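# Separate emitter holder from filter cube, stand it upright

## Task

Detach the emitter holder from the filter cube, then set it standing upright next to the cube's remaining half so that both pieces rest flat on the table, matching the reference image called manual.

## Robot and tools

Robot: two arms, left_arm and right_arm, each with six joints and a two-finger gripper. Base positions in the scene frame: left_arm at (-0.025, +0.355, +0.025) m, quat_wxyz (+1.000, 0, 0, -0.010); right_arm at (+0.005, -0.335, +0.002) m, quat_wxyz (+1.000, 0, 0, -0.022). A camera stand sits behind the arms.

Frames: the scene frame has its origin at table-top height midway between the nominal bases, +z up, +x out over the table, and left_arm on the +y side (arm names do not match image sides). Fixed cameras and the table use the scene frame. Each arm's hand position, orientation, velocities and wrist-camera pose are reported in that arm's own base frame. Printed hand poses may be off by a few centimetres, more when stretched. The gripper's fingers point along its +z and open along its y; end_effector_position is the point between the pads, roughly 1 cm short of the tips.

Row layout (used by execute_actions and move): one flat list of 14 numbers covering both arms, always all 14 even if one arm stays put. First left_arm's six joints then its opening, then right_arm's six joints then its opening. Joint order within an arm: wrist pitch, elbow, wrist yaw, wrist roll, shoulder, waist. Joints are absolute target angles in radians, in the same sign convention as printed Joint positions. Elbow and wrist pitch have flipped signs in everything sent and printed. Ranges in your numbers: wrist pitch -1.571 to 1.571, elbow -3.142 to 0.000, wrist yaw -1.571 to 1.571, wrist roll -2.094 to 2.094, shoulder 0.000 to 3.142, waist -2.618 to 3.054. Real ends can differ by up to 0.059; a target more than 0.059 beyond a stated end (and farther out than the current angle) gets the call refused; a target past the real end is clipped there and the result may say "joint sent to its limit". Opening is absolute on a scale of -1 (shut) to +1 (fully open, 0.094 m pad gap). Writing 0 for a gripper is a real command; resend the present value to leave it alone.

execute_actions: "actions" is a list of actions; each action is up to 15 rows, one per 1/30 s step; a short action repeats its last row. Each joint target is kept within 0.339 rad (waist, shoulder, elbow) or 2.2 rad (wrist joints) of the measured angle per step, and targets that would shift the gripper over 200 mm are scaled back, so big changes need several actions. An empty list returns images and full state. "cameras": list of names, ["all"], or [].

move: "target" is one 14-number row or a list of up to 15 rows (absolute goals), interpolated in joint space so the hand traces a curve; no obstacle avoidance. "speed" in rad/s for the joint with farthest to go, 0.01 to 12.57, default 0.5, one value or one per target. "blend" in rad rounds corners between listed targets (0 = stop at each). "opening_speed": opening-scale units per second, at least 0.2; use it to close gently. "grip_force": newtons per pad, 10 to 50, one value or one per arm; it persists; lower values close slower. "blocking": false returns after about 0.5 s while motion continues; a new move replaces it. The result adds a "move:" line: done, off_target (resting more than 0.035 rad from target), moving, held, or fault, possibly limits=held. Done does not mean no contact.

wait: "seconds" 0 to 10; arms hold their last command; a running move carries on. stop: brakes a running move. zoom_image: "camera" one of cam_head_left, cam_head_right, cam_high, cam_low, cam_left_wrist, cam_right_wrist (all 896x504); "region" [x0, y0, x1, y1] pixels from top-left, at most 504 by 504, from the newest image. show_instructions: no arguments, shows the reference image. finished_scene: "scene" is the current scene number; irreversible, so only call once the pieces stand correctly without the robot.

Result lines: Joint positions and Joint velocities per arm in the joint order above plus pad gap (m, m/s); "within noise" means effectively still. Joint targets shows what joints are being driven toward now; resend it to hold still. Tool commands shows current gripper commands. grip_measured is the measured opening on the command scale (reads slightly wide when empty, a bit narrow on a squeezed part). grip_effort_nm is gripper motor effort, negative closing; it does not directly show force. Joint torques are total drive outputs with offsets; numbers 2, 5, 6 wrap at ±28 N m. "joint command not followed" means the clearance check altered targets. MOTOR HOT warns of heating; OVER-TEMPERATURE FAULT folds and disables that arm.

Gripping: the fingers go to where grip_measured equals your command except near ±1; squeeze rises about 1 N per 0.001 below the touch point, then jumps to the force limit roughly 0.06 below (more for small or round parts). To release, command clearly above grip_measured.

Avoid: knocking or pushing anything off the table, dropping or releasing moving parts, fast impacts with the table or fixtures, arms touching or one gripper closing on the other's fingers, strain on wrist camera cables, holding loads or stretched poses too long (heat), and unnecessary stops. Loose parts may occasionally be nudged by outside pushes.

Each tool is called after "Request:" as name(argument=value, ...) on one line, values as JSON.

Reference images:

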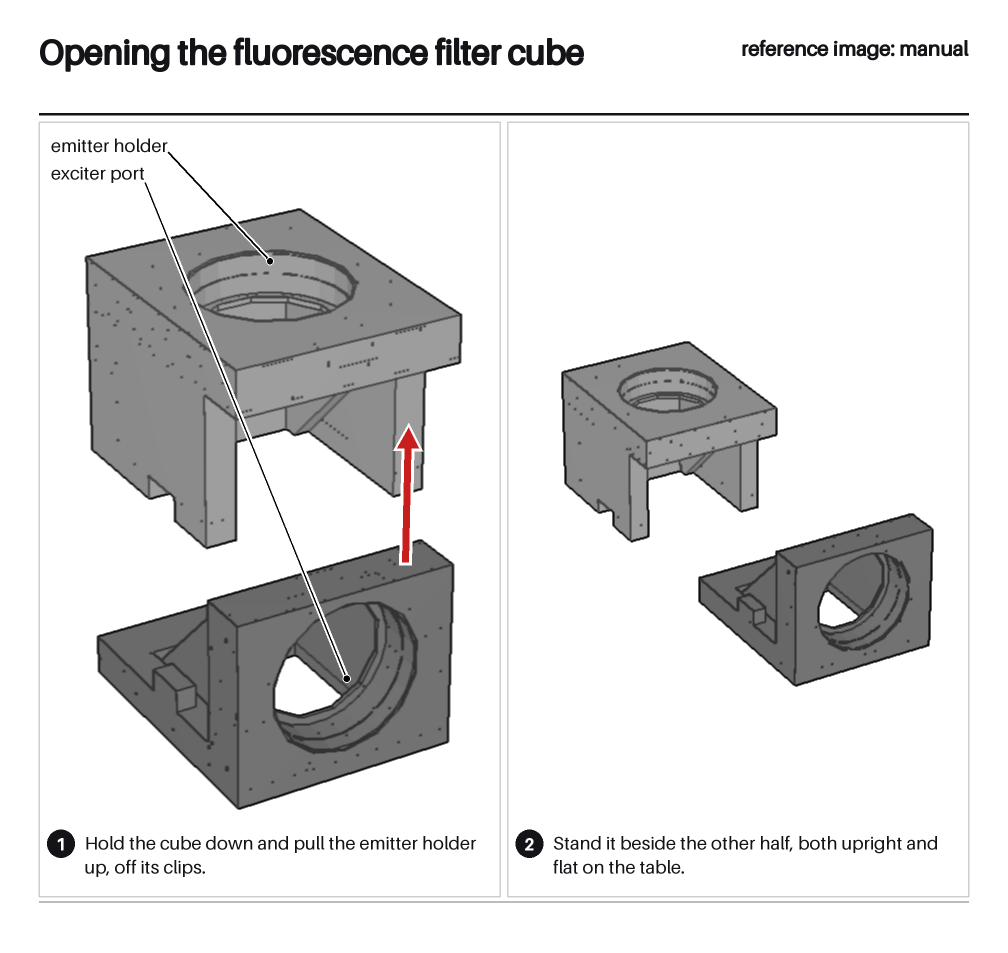

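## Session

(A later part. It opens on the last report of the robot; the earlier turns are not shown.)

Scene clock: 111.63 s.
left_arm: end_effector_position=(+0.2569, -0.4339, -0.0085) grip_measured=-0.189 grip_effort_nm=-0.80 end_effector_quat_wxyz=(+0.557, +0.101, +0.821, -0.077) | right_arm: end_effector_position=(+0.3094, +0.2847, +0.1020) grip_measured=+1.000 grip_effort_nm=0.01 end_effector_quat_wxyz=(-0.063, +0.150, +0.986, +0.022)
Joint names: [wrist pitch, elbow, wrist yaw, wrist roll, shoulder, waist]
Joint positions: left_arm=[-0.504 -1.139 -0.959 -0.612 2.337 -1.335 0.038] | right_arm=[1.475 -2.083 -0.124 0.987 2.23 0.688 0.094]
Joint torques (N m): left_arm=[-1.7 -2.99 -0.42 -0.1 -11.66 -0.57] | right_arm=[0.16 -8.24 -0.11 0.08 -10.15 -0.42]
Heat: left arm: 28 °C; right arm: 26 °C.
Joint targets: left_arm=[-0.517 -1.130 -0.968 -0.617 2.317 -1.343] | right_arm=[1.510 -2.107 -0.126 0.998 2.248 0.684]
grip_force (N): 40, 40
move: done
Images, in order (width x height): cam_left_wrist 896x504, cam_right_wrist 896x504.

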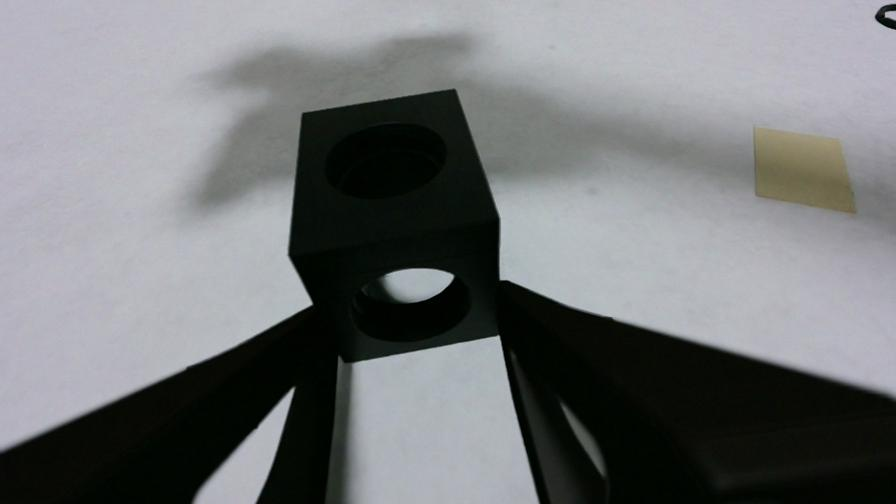

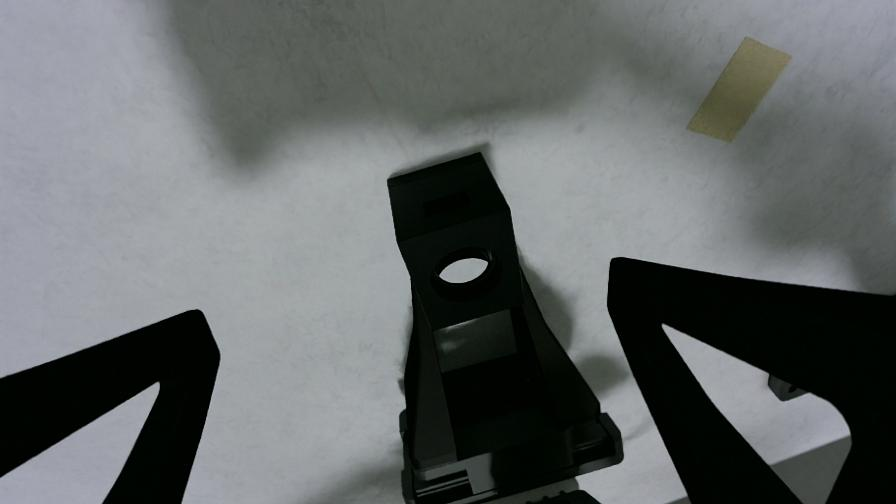

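Request:
zoom_image(camera="cam_left_wrist", region=[260, 220, 560, 390])

Request:
zoom_image(camera="cam_right_wrist", region=[360, 140, 560, 360])

Scaled by 1.680 from the camera's 896x504 image, which has a finer 1280x720 frame.

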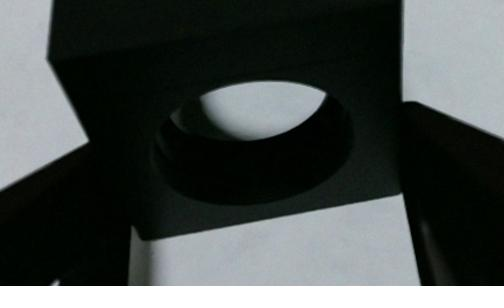

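Scaled by 2.291 from the camera's 896x504 image, which has a finer 1280x720 frame.

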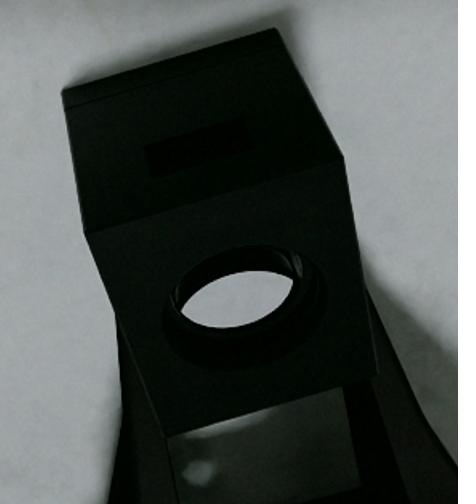

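Request:
move(target=[-0.517, -1.130, -0.968, -0.617, 2.317, -1.343, -0.25, 1.372, -1.876, -0.114, 0.875, 2.165, 0.739, 1], speed=0.3, cameras=["cam_head_left", "cam_left_wrist", "cam_right_wrist"])

Scene clock: 118.37 s.
left_arm: end_effector_position=(+0.2569, -0.4339, -0.0085) grip_measured=-0.189 grip_effort_nm=-0.79 end_effector_quat_wxyz=(+0.557, +0.101, +0.821, -0.077) | right_arm: end_effector_position=(+0.2814, +0.2849, +0.0612) grip_measured=+1.000 grip_effort_nm=0.01 end_effector_quat_wxyz=(-0.085, +0.076, +0.994, +0.001)
Joint names: [wrist pitch, elbow, wrist yaw, wrist roll, shoulder, waist]
Joint positions: left_arm=[-0.504 -1.139 -0.959 -0.612 2.337 -1.335 0.038] | right_arm=[1.362 -1.886 -0.124 0.878 2.211 0.733 0.094]
Joint torques (N m): left_arm=[-1.7 -3 -0.41 -0.08 -11.59 -0.62] | right_arm=[0.07 -4.82 0.03 -0.05 -15.35 0.44]
Heat: left arm: 28 °C; right arm: 26 °C.
Joint targets: left_arm=[-0.517 -1.130 -0.968 -0.617 2.317 -1.343] | right_arm=[1.372 -1.876 -0.114 0.875 2.165 0.739]
grip_force (N): 40, 40
move: off_target (right_arm); right_arm: the shoulder is farthest, 0.046 rad from its target
Images, in order (width x height): cam_head_left 896x504, cam_left_wrist 896x504, cam_right_wrist 896x504.

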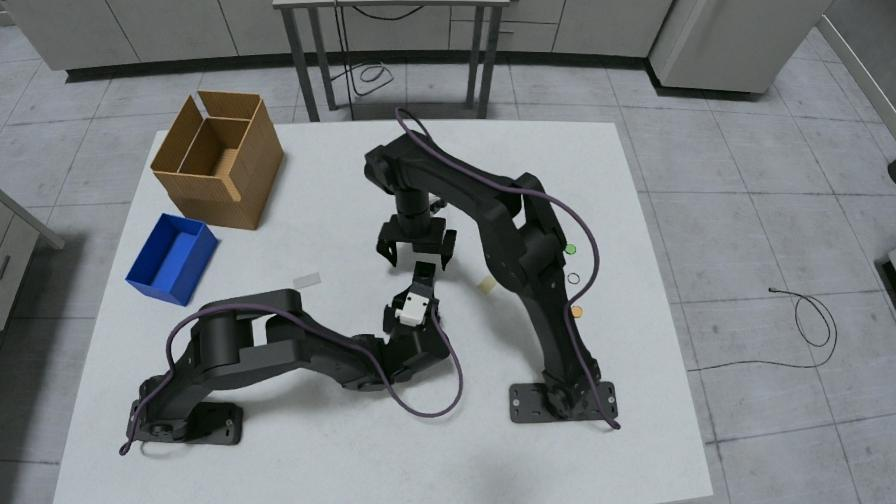

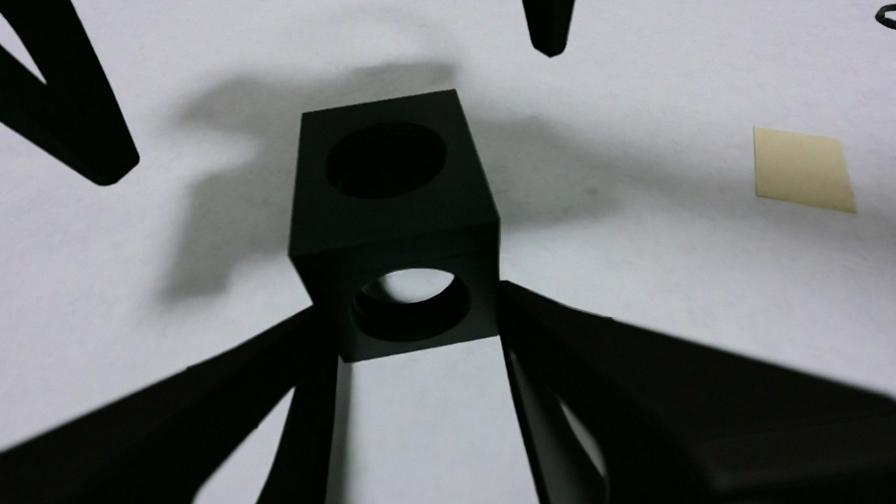

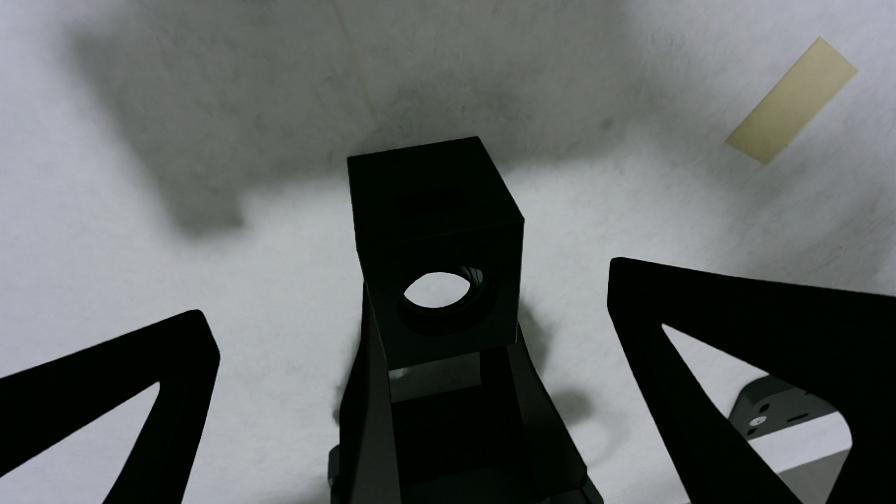

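Request:
move(target=[-0.517, -1.130, -0.968, -0.617, 2.317, -1.343, -0.25, 1.177, -1.6085, -0.2115, 0.918, 1.993, 0.702, 1], speed=0.25, cameras=["cam_left_wrist", "cam_right_wrist"])

Scene clock: 128.37 s.
left_arm: end_effector_position=(+0.2569, -0.4339, -0.0085) grip_measured=-0.189 grip_effort_nm=-0.79 end_effector_quat_wxyz=(+0.557, +0.101, +0.821, -0.077) | right_arm: end_effector_position=(+0.2658, +0.2789, +0.0639) grip_measured=+1.000 grip_effort_nm=0.01 end_effector_quat_wxyz=(-0.079, +0.099, +0.990, +0.067)
Joint names: [wrist pitch, elbow, wrist yaw, wrist roll, shoulder, waist]
Joint positions: left_arm=[-0.504 -1.139 -0.959 -0.612 2.337 -1.335 0.038] | right_arm=[1.167 -1.62 -0.208 0.908 2.036 0.71 0.094]
Joint torques (N m): left_arm=[-1.69 -2.96 -0.41 -0.1 -11.6 -0.62] | right_arm=[-0.11 -4.78 -0.17 0.07 -13.74 -0.73]
Heat: left arm: 28 °C; right arm: 27 °C.
Joint targets: left_arm=[-0.517 -1.130 -0.968 -0.617 2.317 -1.343] | right_arm=[1.177 -1.608 -0.211 0.918 1.993 0.702]
grip_force (N): 40, 40
move: off_target (right_arm); right_arm: the shoulder is farthest, 0.043 rad from its target
Images, in order (width x height): cam_left_wrist 896x504, cam_right_wrist 896x504.

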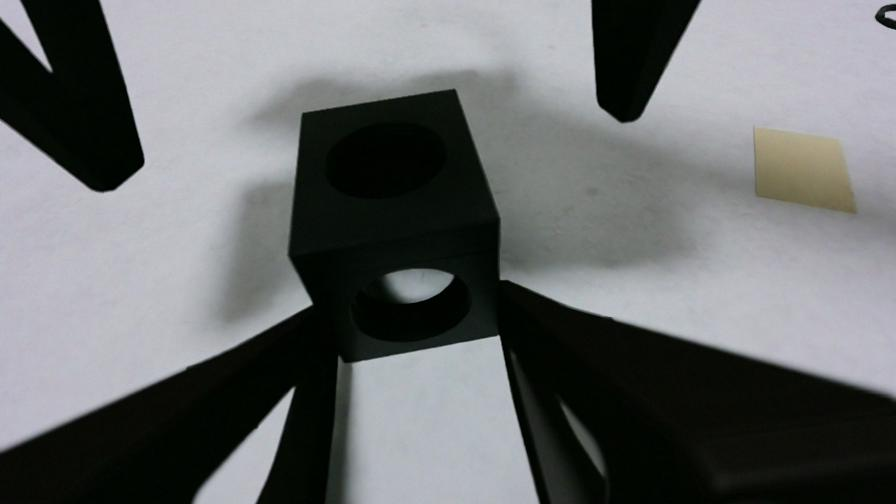

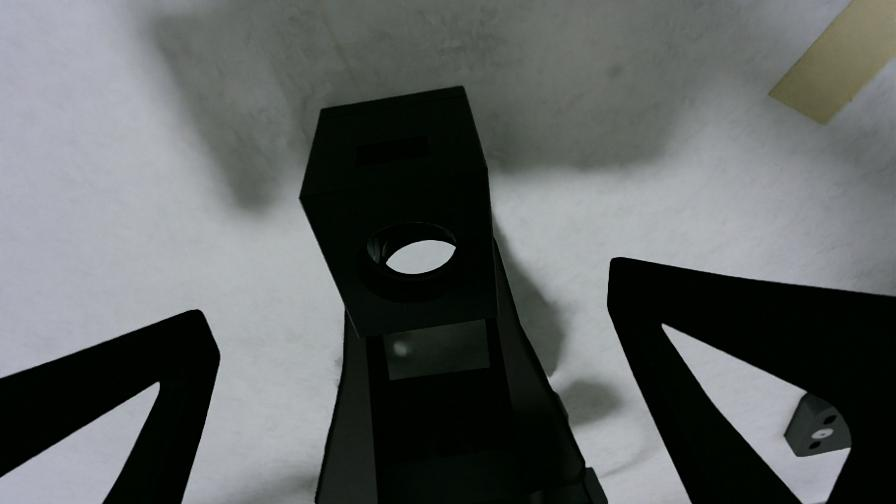

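Request:
move(target=[-0.517, -1.130, -0.968, -0.617, 2.317, -1.343, -0.25, 1.0595, -1.516, -0.2115, 0.928, 2.078, 0.703, 1], speed=0.12, cameras=["cam_left_wrist", "cam_right_wrist"])

Scene clock: 132.37 s.
left_arm: end_effector_position=(+0.2569, -0.4339, -0.0085) grip_measured=-0.189 grip_effort_nm=-0.80 end_effector_quat_wxyz=(+0.557, +0.101, +0.821, -0.077) | right_arm: end_effector_position=(+0.2642, +0.2777, +0.0315) grip_measured=+1.000 grip_effort_nm=0.01 end_effector_quat_wxyz=(-0.081, +0.104, +0.989, +0.066)
Joint names: [wrist pitch, elbow, wrist yaw, wrist roll, shoulder, waist]
Joint positions: left_arm=[-0.504 -1.139 -0.959 -0.612 2.337 -1.335 0.038] | right_arm=[1.051 -1.525 -0.209 0.918 2.06 0.71 0.094]
Joint torques (N m): left_arm=[-1.69 -3.04 -0.41 -0.1 -11.62 -0.53] | right_arm=[-0.14 -4.82 -0.14 0.09 -8.75 -0.65]
Heat: left arm: 28 °C; right arm: 27 °C.
Joint targets: left_arm=[-0.517 -1.130 -0.968 -0.617 2.317 -1.343] | right_arm=[1.060 -1.516 -0.212 0.928 2.078 0.703]
grip_force (N): 40, 40
move: done
Images, in order (width x height): cam_left_wrist 896x504, cam_right_wrist 896x504.

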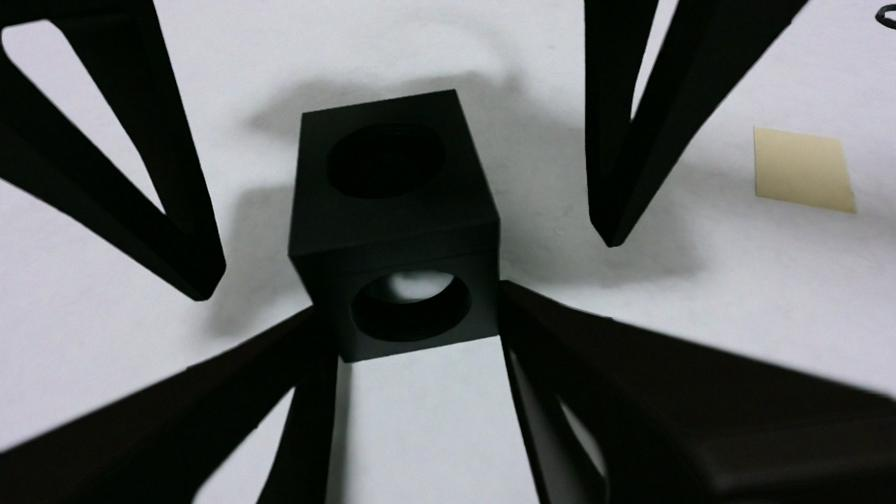

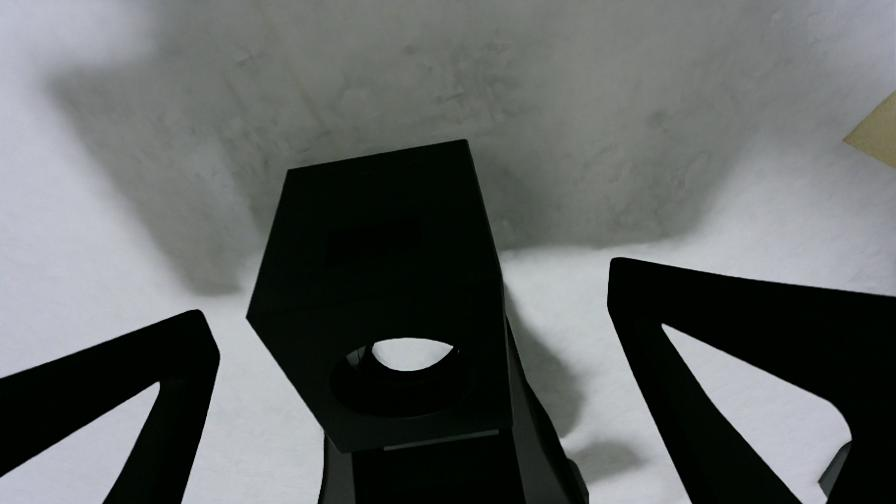

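Request:
move(target=[[-0.517, -1.130, -0.968, -0.617, 2.317, -1.343, -0.25, 1.0595, -1.516, -0.2115, 0.928, 2.078, 0.703, -0.1]], opening_speed=0.5, cameras=["cam_left_wrist","cam_right_wrist"])

Scene clock: 137.37 s.
left_arm: end_effector_position=(+0.2569, -0.4339, -0.0085) grip_measured=-0.189 grip_effort_nm=-0.80 end_effector_quat_wxyz=(+0.557, +0.101, +0.821, -0.077) | right_arm: end_effector_position=(+0.2644, +0.2780, +0.0315) grip_measured=-0.097 grip_effort_nm=-0.13 end_effector_quat_wxyz=(-0.081, +0.104, +0.989, +0.066)
Joint names: [wrist pitch, elbow, wrist yaw, wrist roll, shoulder, waist]
Joint positions: left_arm=[-0.504 -1.139 -0.959 -0.612 2.337 -1.335 0.038] | right_arm=[1.05 -1.525 -0.209 0.918 2.06 0.71 0.042]
Joint torques (N m): left_arm=[-1.68 -3.02 -0.4 -0.09 -11.62 -0.54] | right_arm=[-0.15 -4.85 -0.18 0.09 -8.76 -0.72]
Heat: left arm: 28 °C; right arm: 27 °C.
Joint targets: left_arm=[-0.517 -1.130 -0.968 -0.617 2.317 -1.343] | right_arm=[1.060 -1.516 -0.212 0.928 2.078 0.703]
grip_force (N): 40, 40
move: done
Images, in order (width x height): cam_left_wrist 896x504, cam_right_wrist 896x504.

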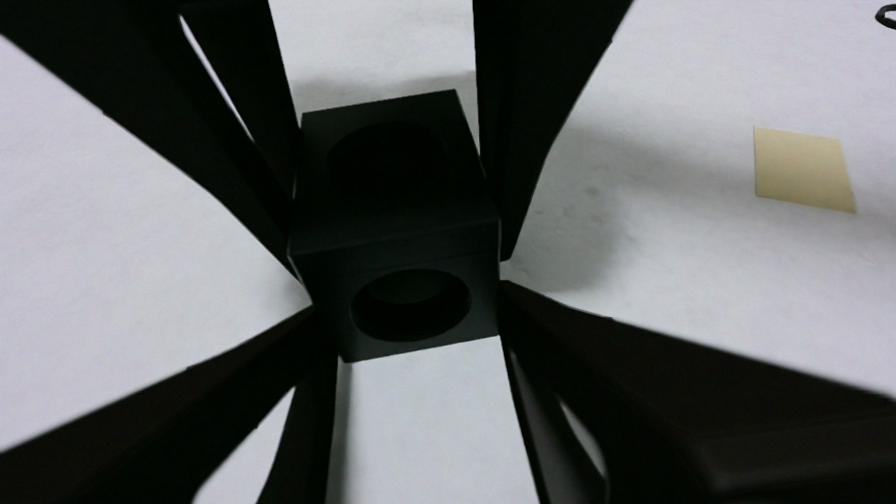

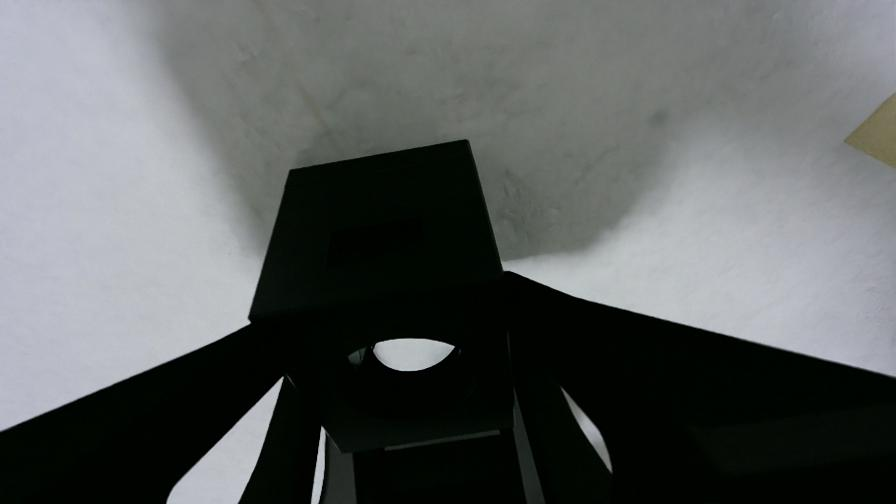

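Request:
move(target=[[-0.517, -1.130, -0.968, -0.617, 2.317, -1.343, -0.25, 1.0595, -1.516, -0.2115, 0.928, 2.078, 0.703, -0.26]], opening_speed=0.4, cameras=["cam_left_wrist","cam_right_wrist"])

Scene clock: 138.27 s.
left_arm: end_effector_position=(+0.2569, -0.4339, -0.0085) grip_measured=-0.189 grip_effort_nm=-0.80 end_effector_quat_wxyz=(+0.557, +0.101, +0.821, -0.077) | right_arm: end_effector_position=(+0.2646, +0.2783, +0.0316) grip_measured=-0.156 grip_effort_nm=-0.84 end_effector_quat_wxyz=(-0.080, +0.100, +0.989, +0.068)
Joint names: [wrist pitch, elbow, wrist yaw, wrist roll, shoulder, waist]
Joint positions: left_arm=[-0.504 -1.139 -0.959 -0.612 2.337 -1.335 0.038] | right_arm=[1.048 -1.525 -0.21 0.911 2.06 0.71 0.04]
Joint torques (N m): left_arm=[-1.69 -2.97 -0.41 -0.09 -11.66 -0.55] | right_arm=[-0.16 -4.82 -0.15 0.14 -8.8 -0.75]
Heat: left arm: 28 °C; right arm: 27 °C.
Joint targets: left_arm=[-0.517 -1.130 -0.968 -0.617 2.317 -1.343] | right_arm=[1.059 -1.516 -0.212 0.928 2.078 0.703]
grip_force (N): 40, 40
move: done
Images, in order (width x height): cam_left_wrist 896x504, cam_right_wrist 896x504.

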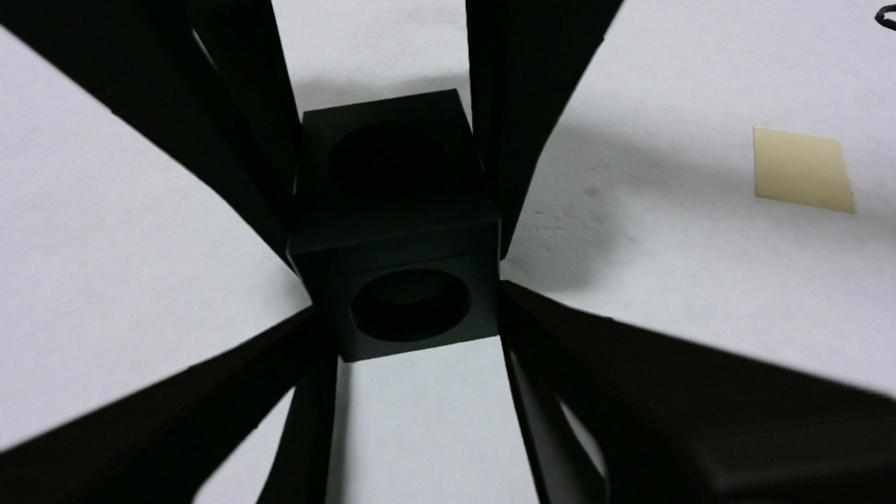

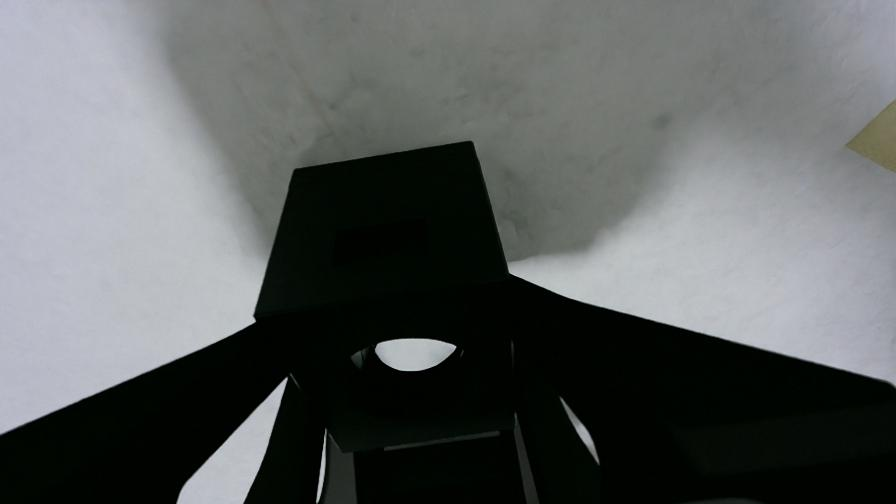

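Request:
move(target=[[-0.517, -1.130, -0.968, -0.617, 2.317, -1.343, -0.25, 1.070, -1.549, -0.2115, 0.928, 2.015, 0.703, -0.26],[-0.517, -1.130, -0.968, -0.617, 2.317, -1.343, -0.25, 1.091, -1.562, -0.2115, 0.928, 2.010, 0.703, -0.26],[-0.517, -1.130, -0.968, -0.617, 2.317, -1.343, -0.25, 1.145, -1.602, -0.2115, 0.928, 1.9955, 0.703, -0.26]], speed=[0.1, 0.05, 0.05], blend=[0.01, 0.01, 0], cameras=["cam_left_wrist","cam_right_wrist"])

Scene clock: 143.83 s.
left_arm: end_effector_position=(+0.2590, -0.4360, -0.0019) grip_measured=-0.189 grip_effort_nm=-0.79 end_effector_quat_wxyz=(+0.567, +0.088, +0.814, -0.086) | right_arm: end_effector_position=(+0.2666, +0.2757, +0.0403) grip_measured=-0.156 grip_effort_nm=-0.84 end_effector_quat_wxyz=(-0.077, +0.099, +0.990, +0.057)
Joint names: [wrist pitch, elbow, wrist yaw, wrist roll, shoulder, waist]
Joint positions: left_arm=[-0.543 -1.139 -0.974 -0.609 2.337 -1.335 0.038] | right_arm=[1.097 -1.562 -0.191 0.907 2.06 0.71 0.04]
Joint torques (N m): left_arm=[-1.3 -3.06 -0.24 -0.1 -11.6 -0.54] | right_arm=[0.24 -9.58 -0.35 0.19 -15.72 -0.66]
Heat: left arm: 28 °C; right arm: 26 °C.
Joint targets: left_arm=[-0.517 -1.130 -0.968 -0.617 2.317 -1.343] | right_arm=[1.145 -1.602 -0.211 0.928 1.996 0.703]
grip_force (N): 40, 40
move: off_target (right_arm); right_arm: the shoulder is farthest, 0.064 rad from its target
Images, in order (width x height): cam_left_wrist 896x504, cam_right_wrist 896x504.

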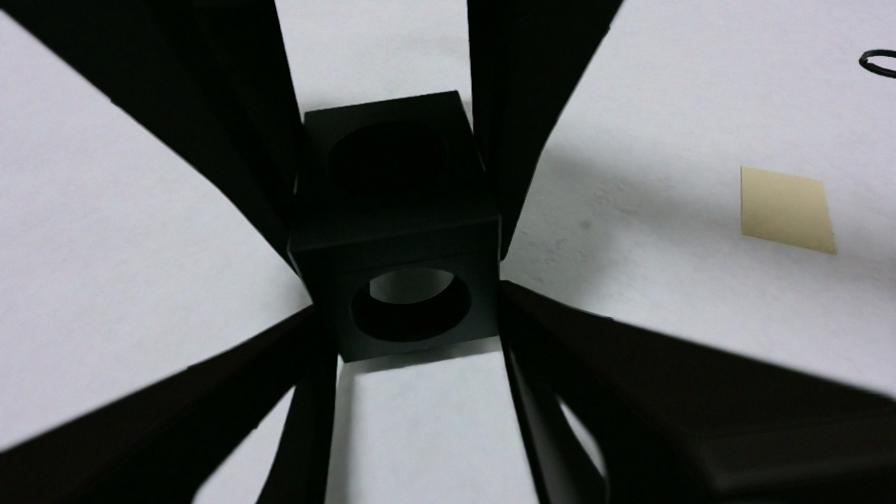

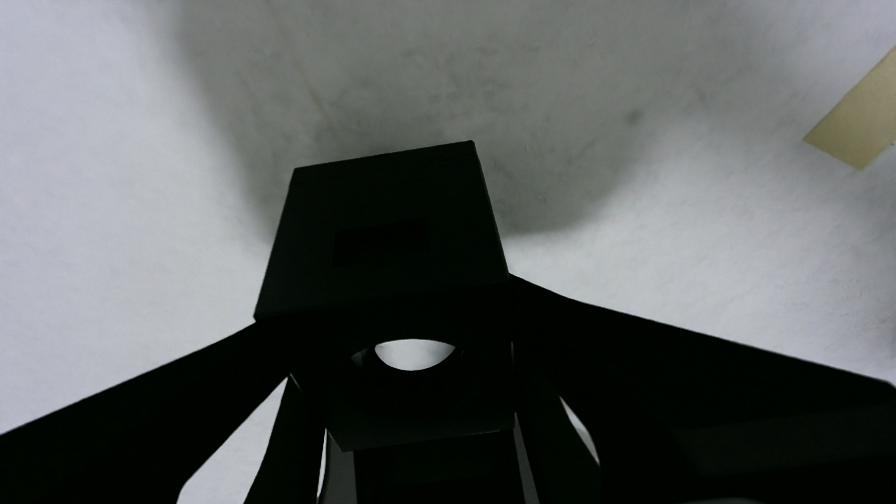

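Request:
move(target=[[-0.46, -1.130, -0.968, -0.617, 2.317, -1.343, -0.25, 1.0595, -1.516, -0.2115, 0.928, 2.05, 0.703, -0.26],[-0.27, -1.130, -0.968, -0.617, 2.317, -1.343, -0.25, 1.0595, -1.516, -0.2115, 0.928, 2.05, 0.703, -0.26]], speed=[0.08, 0.2], blend=0, cameras=["cam_left_wrist","cam_right_wrist"])

Scene clock: 150.47 s.
left_arm: end_effector_position=(+0.2556, -0.4263, -0.0100) grip_measured=-0.189 grip_effort_nm=-0.80 end_effector_quat_wxyz=(+0.547, +0.111, +0.828, -0.052) | right_arm: end_effector_position=(+0.2644, +0.2827, +0.0326) grip_measured=-0.156 grip_effort_nm=-0.84 end_effector_quat_wxyz=(-0.083, +0.094, +0.989, +0.079)
Joint names: [wrist pitch, elbow, wrist yaw, wrist roll, shoulder, waist]
Joint positions: left_arm=[-0.405 -1.144 -0.964 -0.631 2.316 -1.335 0.038] | right_arm=[1.038 -1.525 -0.229 0.9 2.06 0.71 0.04]
Joint torques (N m): left_arm=[-0.11 -2.62 -0.39 0.2 -9.95 -0.62] | right_arm=[-0.06 -4.75 0.05 0.29 -10.99 -0.76]
Heat: left arm: 28 °C; right arm: 26 °C.
Joint targets: left_arm=[-0.270 -1.130 -0.968 -0.617 2.317 -1.343] | right_arm=[1.059 -1.516 -0.212 0.928 2.050 0.703]
grip_force (N): 40, 40
move: off_target (left_arm); left_arm: the wrist pitch is farthest, 0.135 rad from its target
Images, in order (width x height): cam_left_wrist 896x504, cam_right_wrist 896x504.

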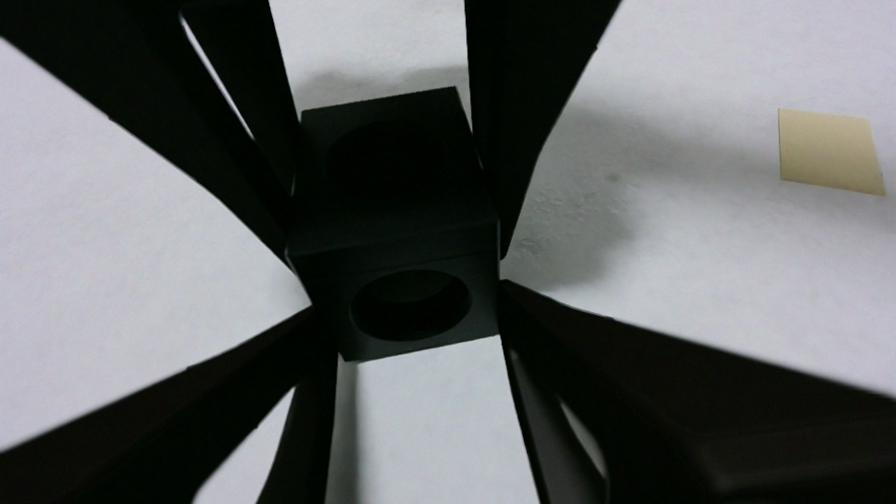

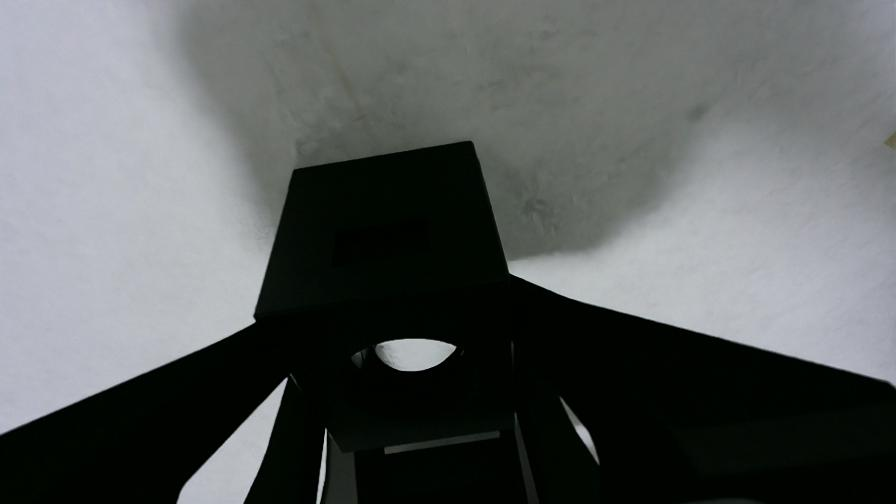

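Request:
move(target=[[-0.45, -1.115, -0.93, -0.617, 2.36, -1.343, -0.25, 1.0595, -1.516, -0.2115, 0.928, 2.05, 0.703, -0.26],[-0.32, -1.095, -0.85, -0.617, 2.415, -1.343, -0.25, 1.0595, -1.516, -0.2115, 0.928, 2.05, 0.703, -0.26]], speed=[0.2, 0.1], blend=0, cameras=["cam_left_wrist","cam_right_wrist"])

Scene clock: 159.50 s.
left_arm: end_effector_position=(+0.2552, -0.4285, -0.0129) grip_measured=-0.189 grip_effort_nm=-0.79 end_effector_quat_wxyz=(+0.550, +0.107, +0.825, -0.066) | right_arm: end_effector_position=(+0.2642, +0.2819, +0.0323) grip_measured=-0.156 grip_effort_nm=-0.84 end_effector_quat_wxyz=(-0.083, +0.097, +0.989, +0.077)
Joint names: [wrist pitch, elbow, wrist yaw, wrist roll, shoulder, waist]
Joint positions: left_arm=[-0.467 -1.13 -0.955 -0.623 2.33 -1.335 0.038] | right_arm=[1.039 -1.524 -0.227 0.904 2.06 0.71 0.04]
Joint torques (N m): left_arm=[-0.02 -1.05 0.74 0.06 -4.15 -0.57] | right_arm=[-0.07 -4.9 0.03 0.22 -10.96 -0.65]
Heat: left arm: 28 °C; right arm: 26 °C.
Joint targets: left_arm=[-0.320 -1.095 -0.850 -0.617 2.415 -1.343] | right_arm=[1.060 -1.516 -0.211 0.928 2.050 0.703]
grip_force (N): 40, 40
move: off_target (left_arm); left_arm: the wrist pitch is farthest, 0.147 rad from its target
Images, in order (width x height): cam_left_wrist 896x504, cam_right_wrist 896x504.

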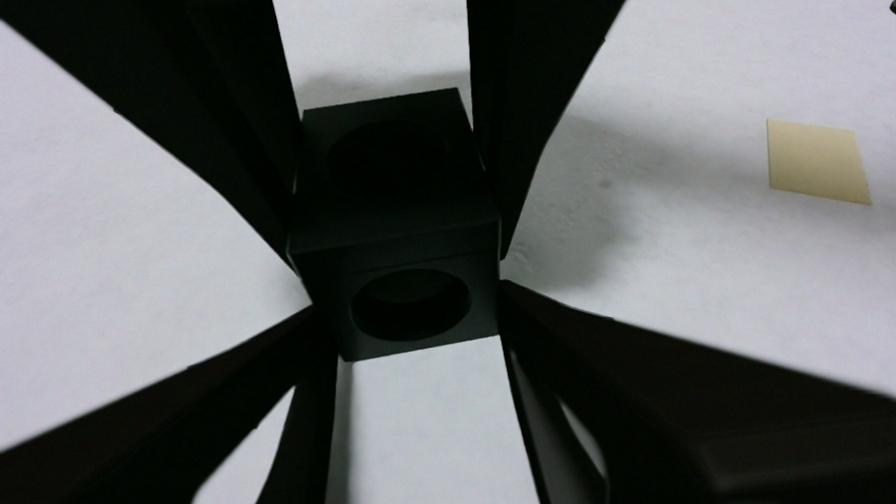

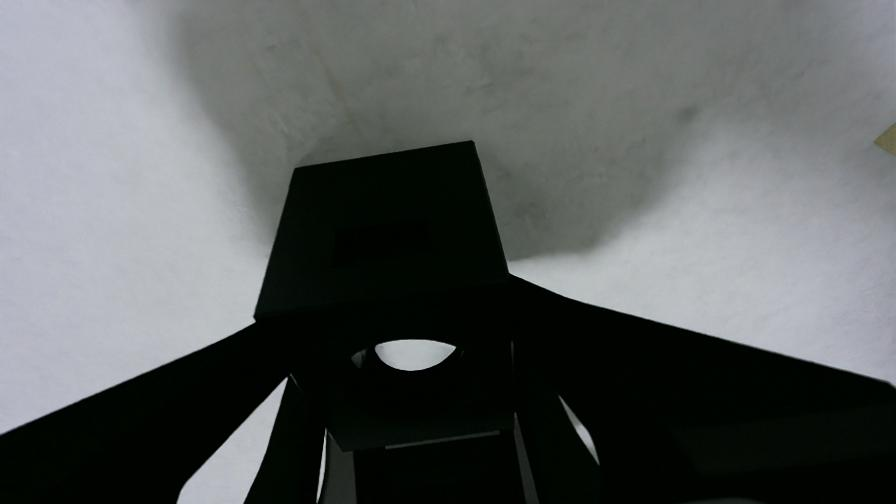

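Request:
move(target=[[-0.32, -1.095, -0.85, -0.617, 2.415, -1.343, -0.25, 1.06, -1.549, -0.23, 0.928, 2.005, 0.703, -0.26],[-0.31, -1.093, -0.84, -0.617, 2.42, -1.343, -0.25, 1.07, -1.584, -0.26, 0.928, 1.955, 0.703, -0.26]], speed=[0.1, 0.06], blend=0.01, cameras=["cam_left_wrist","cam_right_wrist"])

Scene clock: 161.70 s.
left_arm: end_effector_position=(+0.2552, -0.4285, -0.0131) grip_measured=-0.189 grip_effort_nm=-0.80 end_effector_quat_wxyz=(+0.550, +0.108, +0.826, -0.066) | right_arm: end_effector_position=(+0.2644, +0.2823, +0.0338) grip_measured=-0.157 grip_effort_nm=-0.84 end_effector_quat_wxyz=(-0.082, +0.096, +0.989, +0.079)
Joint names: [wrist pitch, elbow, wrist yaw, wrist roll, shoulder, waist]
Joint positions: left_arm=[-0.467 -1.13 -0.955 -0.622 2.33 -1.335 0.038] | right_arm=[1.039 -1.524 -0.228 0.904 2.056 0.71 0.04]
Joint torques (N m): left_arm=[0.08 -0.91 0.84 0.04 -3.84 -0.58] | right_arm=[0.04 -11.69 -0.53 0.23 -18.85 -0.73]
Heat: left arm: 28 °C; right arm: 27 °C.
Joint targets: left_arm=[-0.310 -1.093 -0.840 -0.617 2.420 -1.343] | right_arm=[1.070 -1.584 -0.260 0.928 1.955 0.703]
grip_force (N): 40, 40
move: off_target (left_arm, right_arm); left_arm: the wrist pitch is farthest, 0.157 rad from its target; right_arm: the shoulder is farthest, 0.101 rad from its target
Images, in order (width x height): cam_left_wrist 896x504, cam_right_wrist 896x504.

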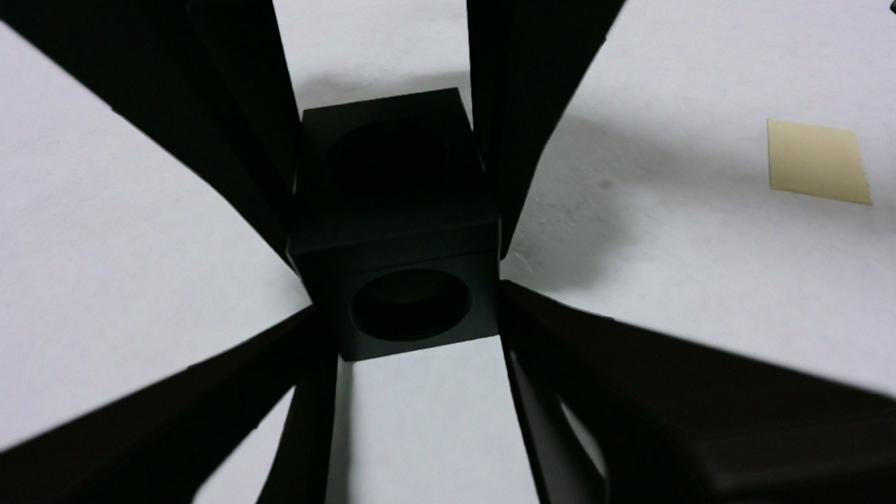

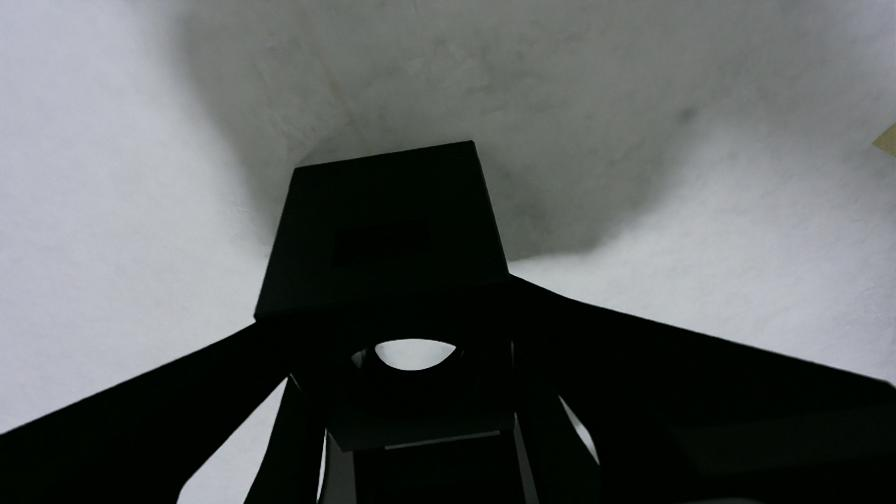

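Request:
move(target=[[-0.21, -1.072, -0.77, -0.617, 2.46, -1.343, -0.25, 1.08, -1.603, -0.29, 0.928, 1.917, 0.703, -0.26]], speed=0.06, cameras=["cam_left_wrist","cam_right_wrist"])

Scene clock: 164.00 s.
left_arm: end_effector_position=(+0.2550, -0.4272, -0.0166) grip_measured=-0.189 grip_effort_nm=-0.80 end_effector_quat_wxyz=(+0.549, +0.110, +0.826, -0.062) | right_arm: end_effector_position=(+0.2652, +0.2827, +0.0359) grip_measured=-0.157 grip_effort_nm=-0.84 end_effector_quat_wxyz=(-0.079, +0.095, +0.989, +0.081)
Joint names: [wrist pitch, elbow, wrist yaw, wrist roll, shoulder, waist]
Joint positions: left_arm=[-0.466 -1.13 -0.956 -0.622 2.338 -1.335 0.038] | right_arm=[1.038 -1.524 -0.226 0.903 2.05 0.71 0.04]
Joint torques (N m): left_arm=[1.15 0.66 1.59 0.02 -1.62 -0.57] | right_arm=[0.14 -13.53 -0.89 0.23 -21.67 -0.65]
Heat: left arm: 28 °C; right arm: 28 °C.
Joint targets: left_arm=[-0.210 -1.072 -0.770 -0.617 2.460 -1.343] | right_arm=[1.080 -1.603 -0.290 0.928 1.917 0.703]
grip_force (N): 40, 40
move: off_target (left_arm, right_arm); left_arm: the wrist pitch is farthest, 0.256 rad from its target; right_arm: the shoulder is farthest, 0.133 rad from its target
Images, in order (width x height): cam_left_wrist 896x504, cam_right_wrist 896x504.

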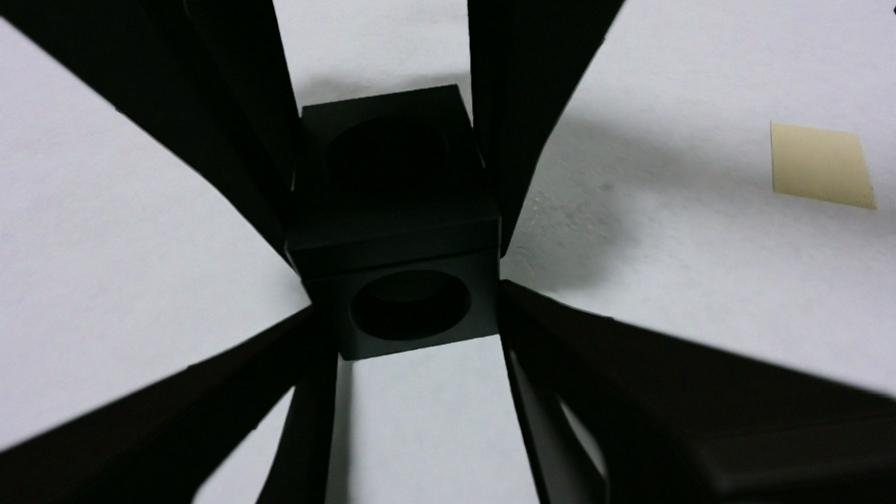

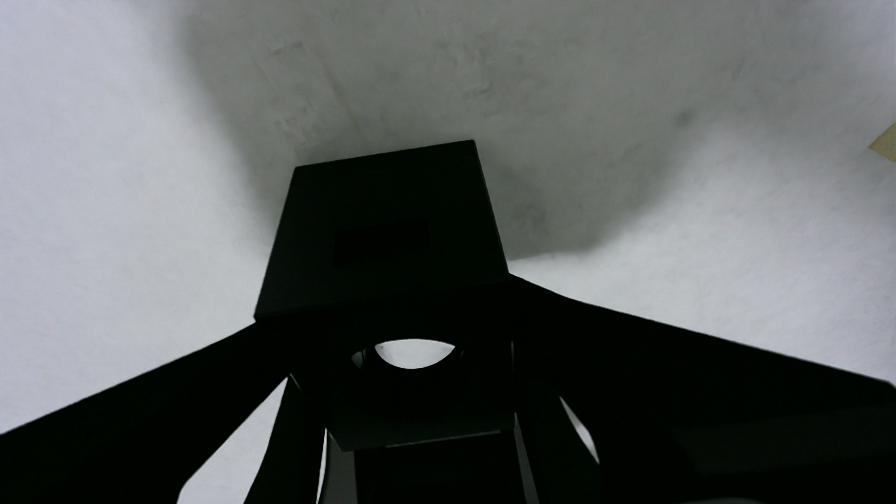

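Request:
zoom_image(camera="cam_left_wrist", region=[260, 60, 540, 380])

Request:
zoom_image(camera="cam_right_wrist", region=[240, 320, 560, 504])

Scaled by 1.575 from the camera's 896x504 image, which has a finer 1280x720 frame.

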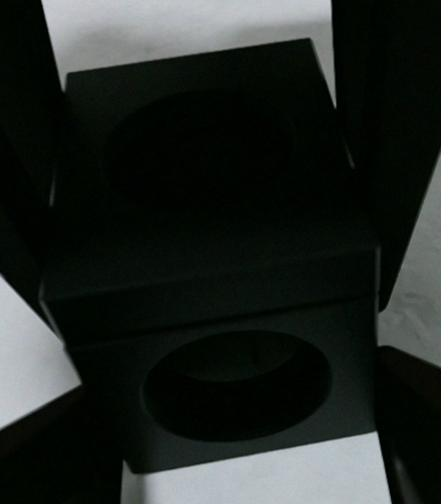

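Scaled by 1.575 from the camera's 896x504 image, which has a finer 1280x720 frame.

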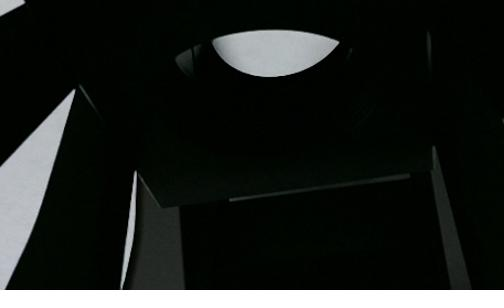

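Request:
move(target=[[-0.15, -1.058, -0.73, -0.617, 2.48, -1.343, -0.25, 1.085, -1.611, -0.305, 0.928, 1.900, 0.703, -0.26]], speed=0.06, cameras=["cam_left_wrist"])

Scene clock: 167.67 s.
left_arm: end_effector_position=(+0.2546, -0.4254, -0.0190) grip_measured=-0.189 grip_effort_nm=-0.79 end_effector_quat_wxyz=(+0.547, +0.109, +0.828, -0.060) | right_arm: end_effector_position=(+0.2738, +0.3030, +0.1074) grip_measured=-0.158 grip_effort_nm=-0.84 end_effector_quat_wxyz=(-0.045, +0.093, +0.981, +0.165)
Joint names: [wrist pitch, elbow, wrist yaw, wrist roll, shoulder, waist]
Joint positions: left_arm=[-0.456 -1.13 -0.957 -0.633 2.34 -1.335 0.038] | right_arm=[1.069 -1.597 -0.295 0.92 1.919 0.705 0.04]
Joint torques (N m): left_arm=[1.68 1.81 2.01 0.15 -0.38 -0.58] | right_arm=[-0.46 -7.54 -0.27 0.05 -11.11 -0.18]
Heat: left arm: 27 °C; right arm: 30 °C.
Joint targets: left_arm=[-0.150 -1.058 -0.730 -0.617 2.480 -1.343] | right_arm=[1.085 -1.611 -0.305 0.928 1.900 0.703]
grip_force (N): 40, 40
move: off_target (left_arm); left_arm: the wrist pitch is farthest, 0.306 rad from its target
Images, in order (width x height): cam_left_wrist 896x504.

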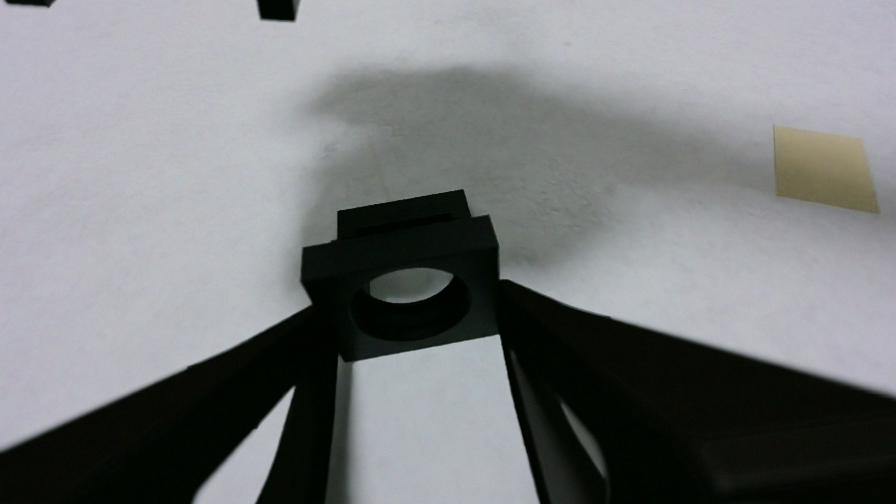

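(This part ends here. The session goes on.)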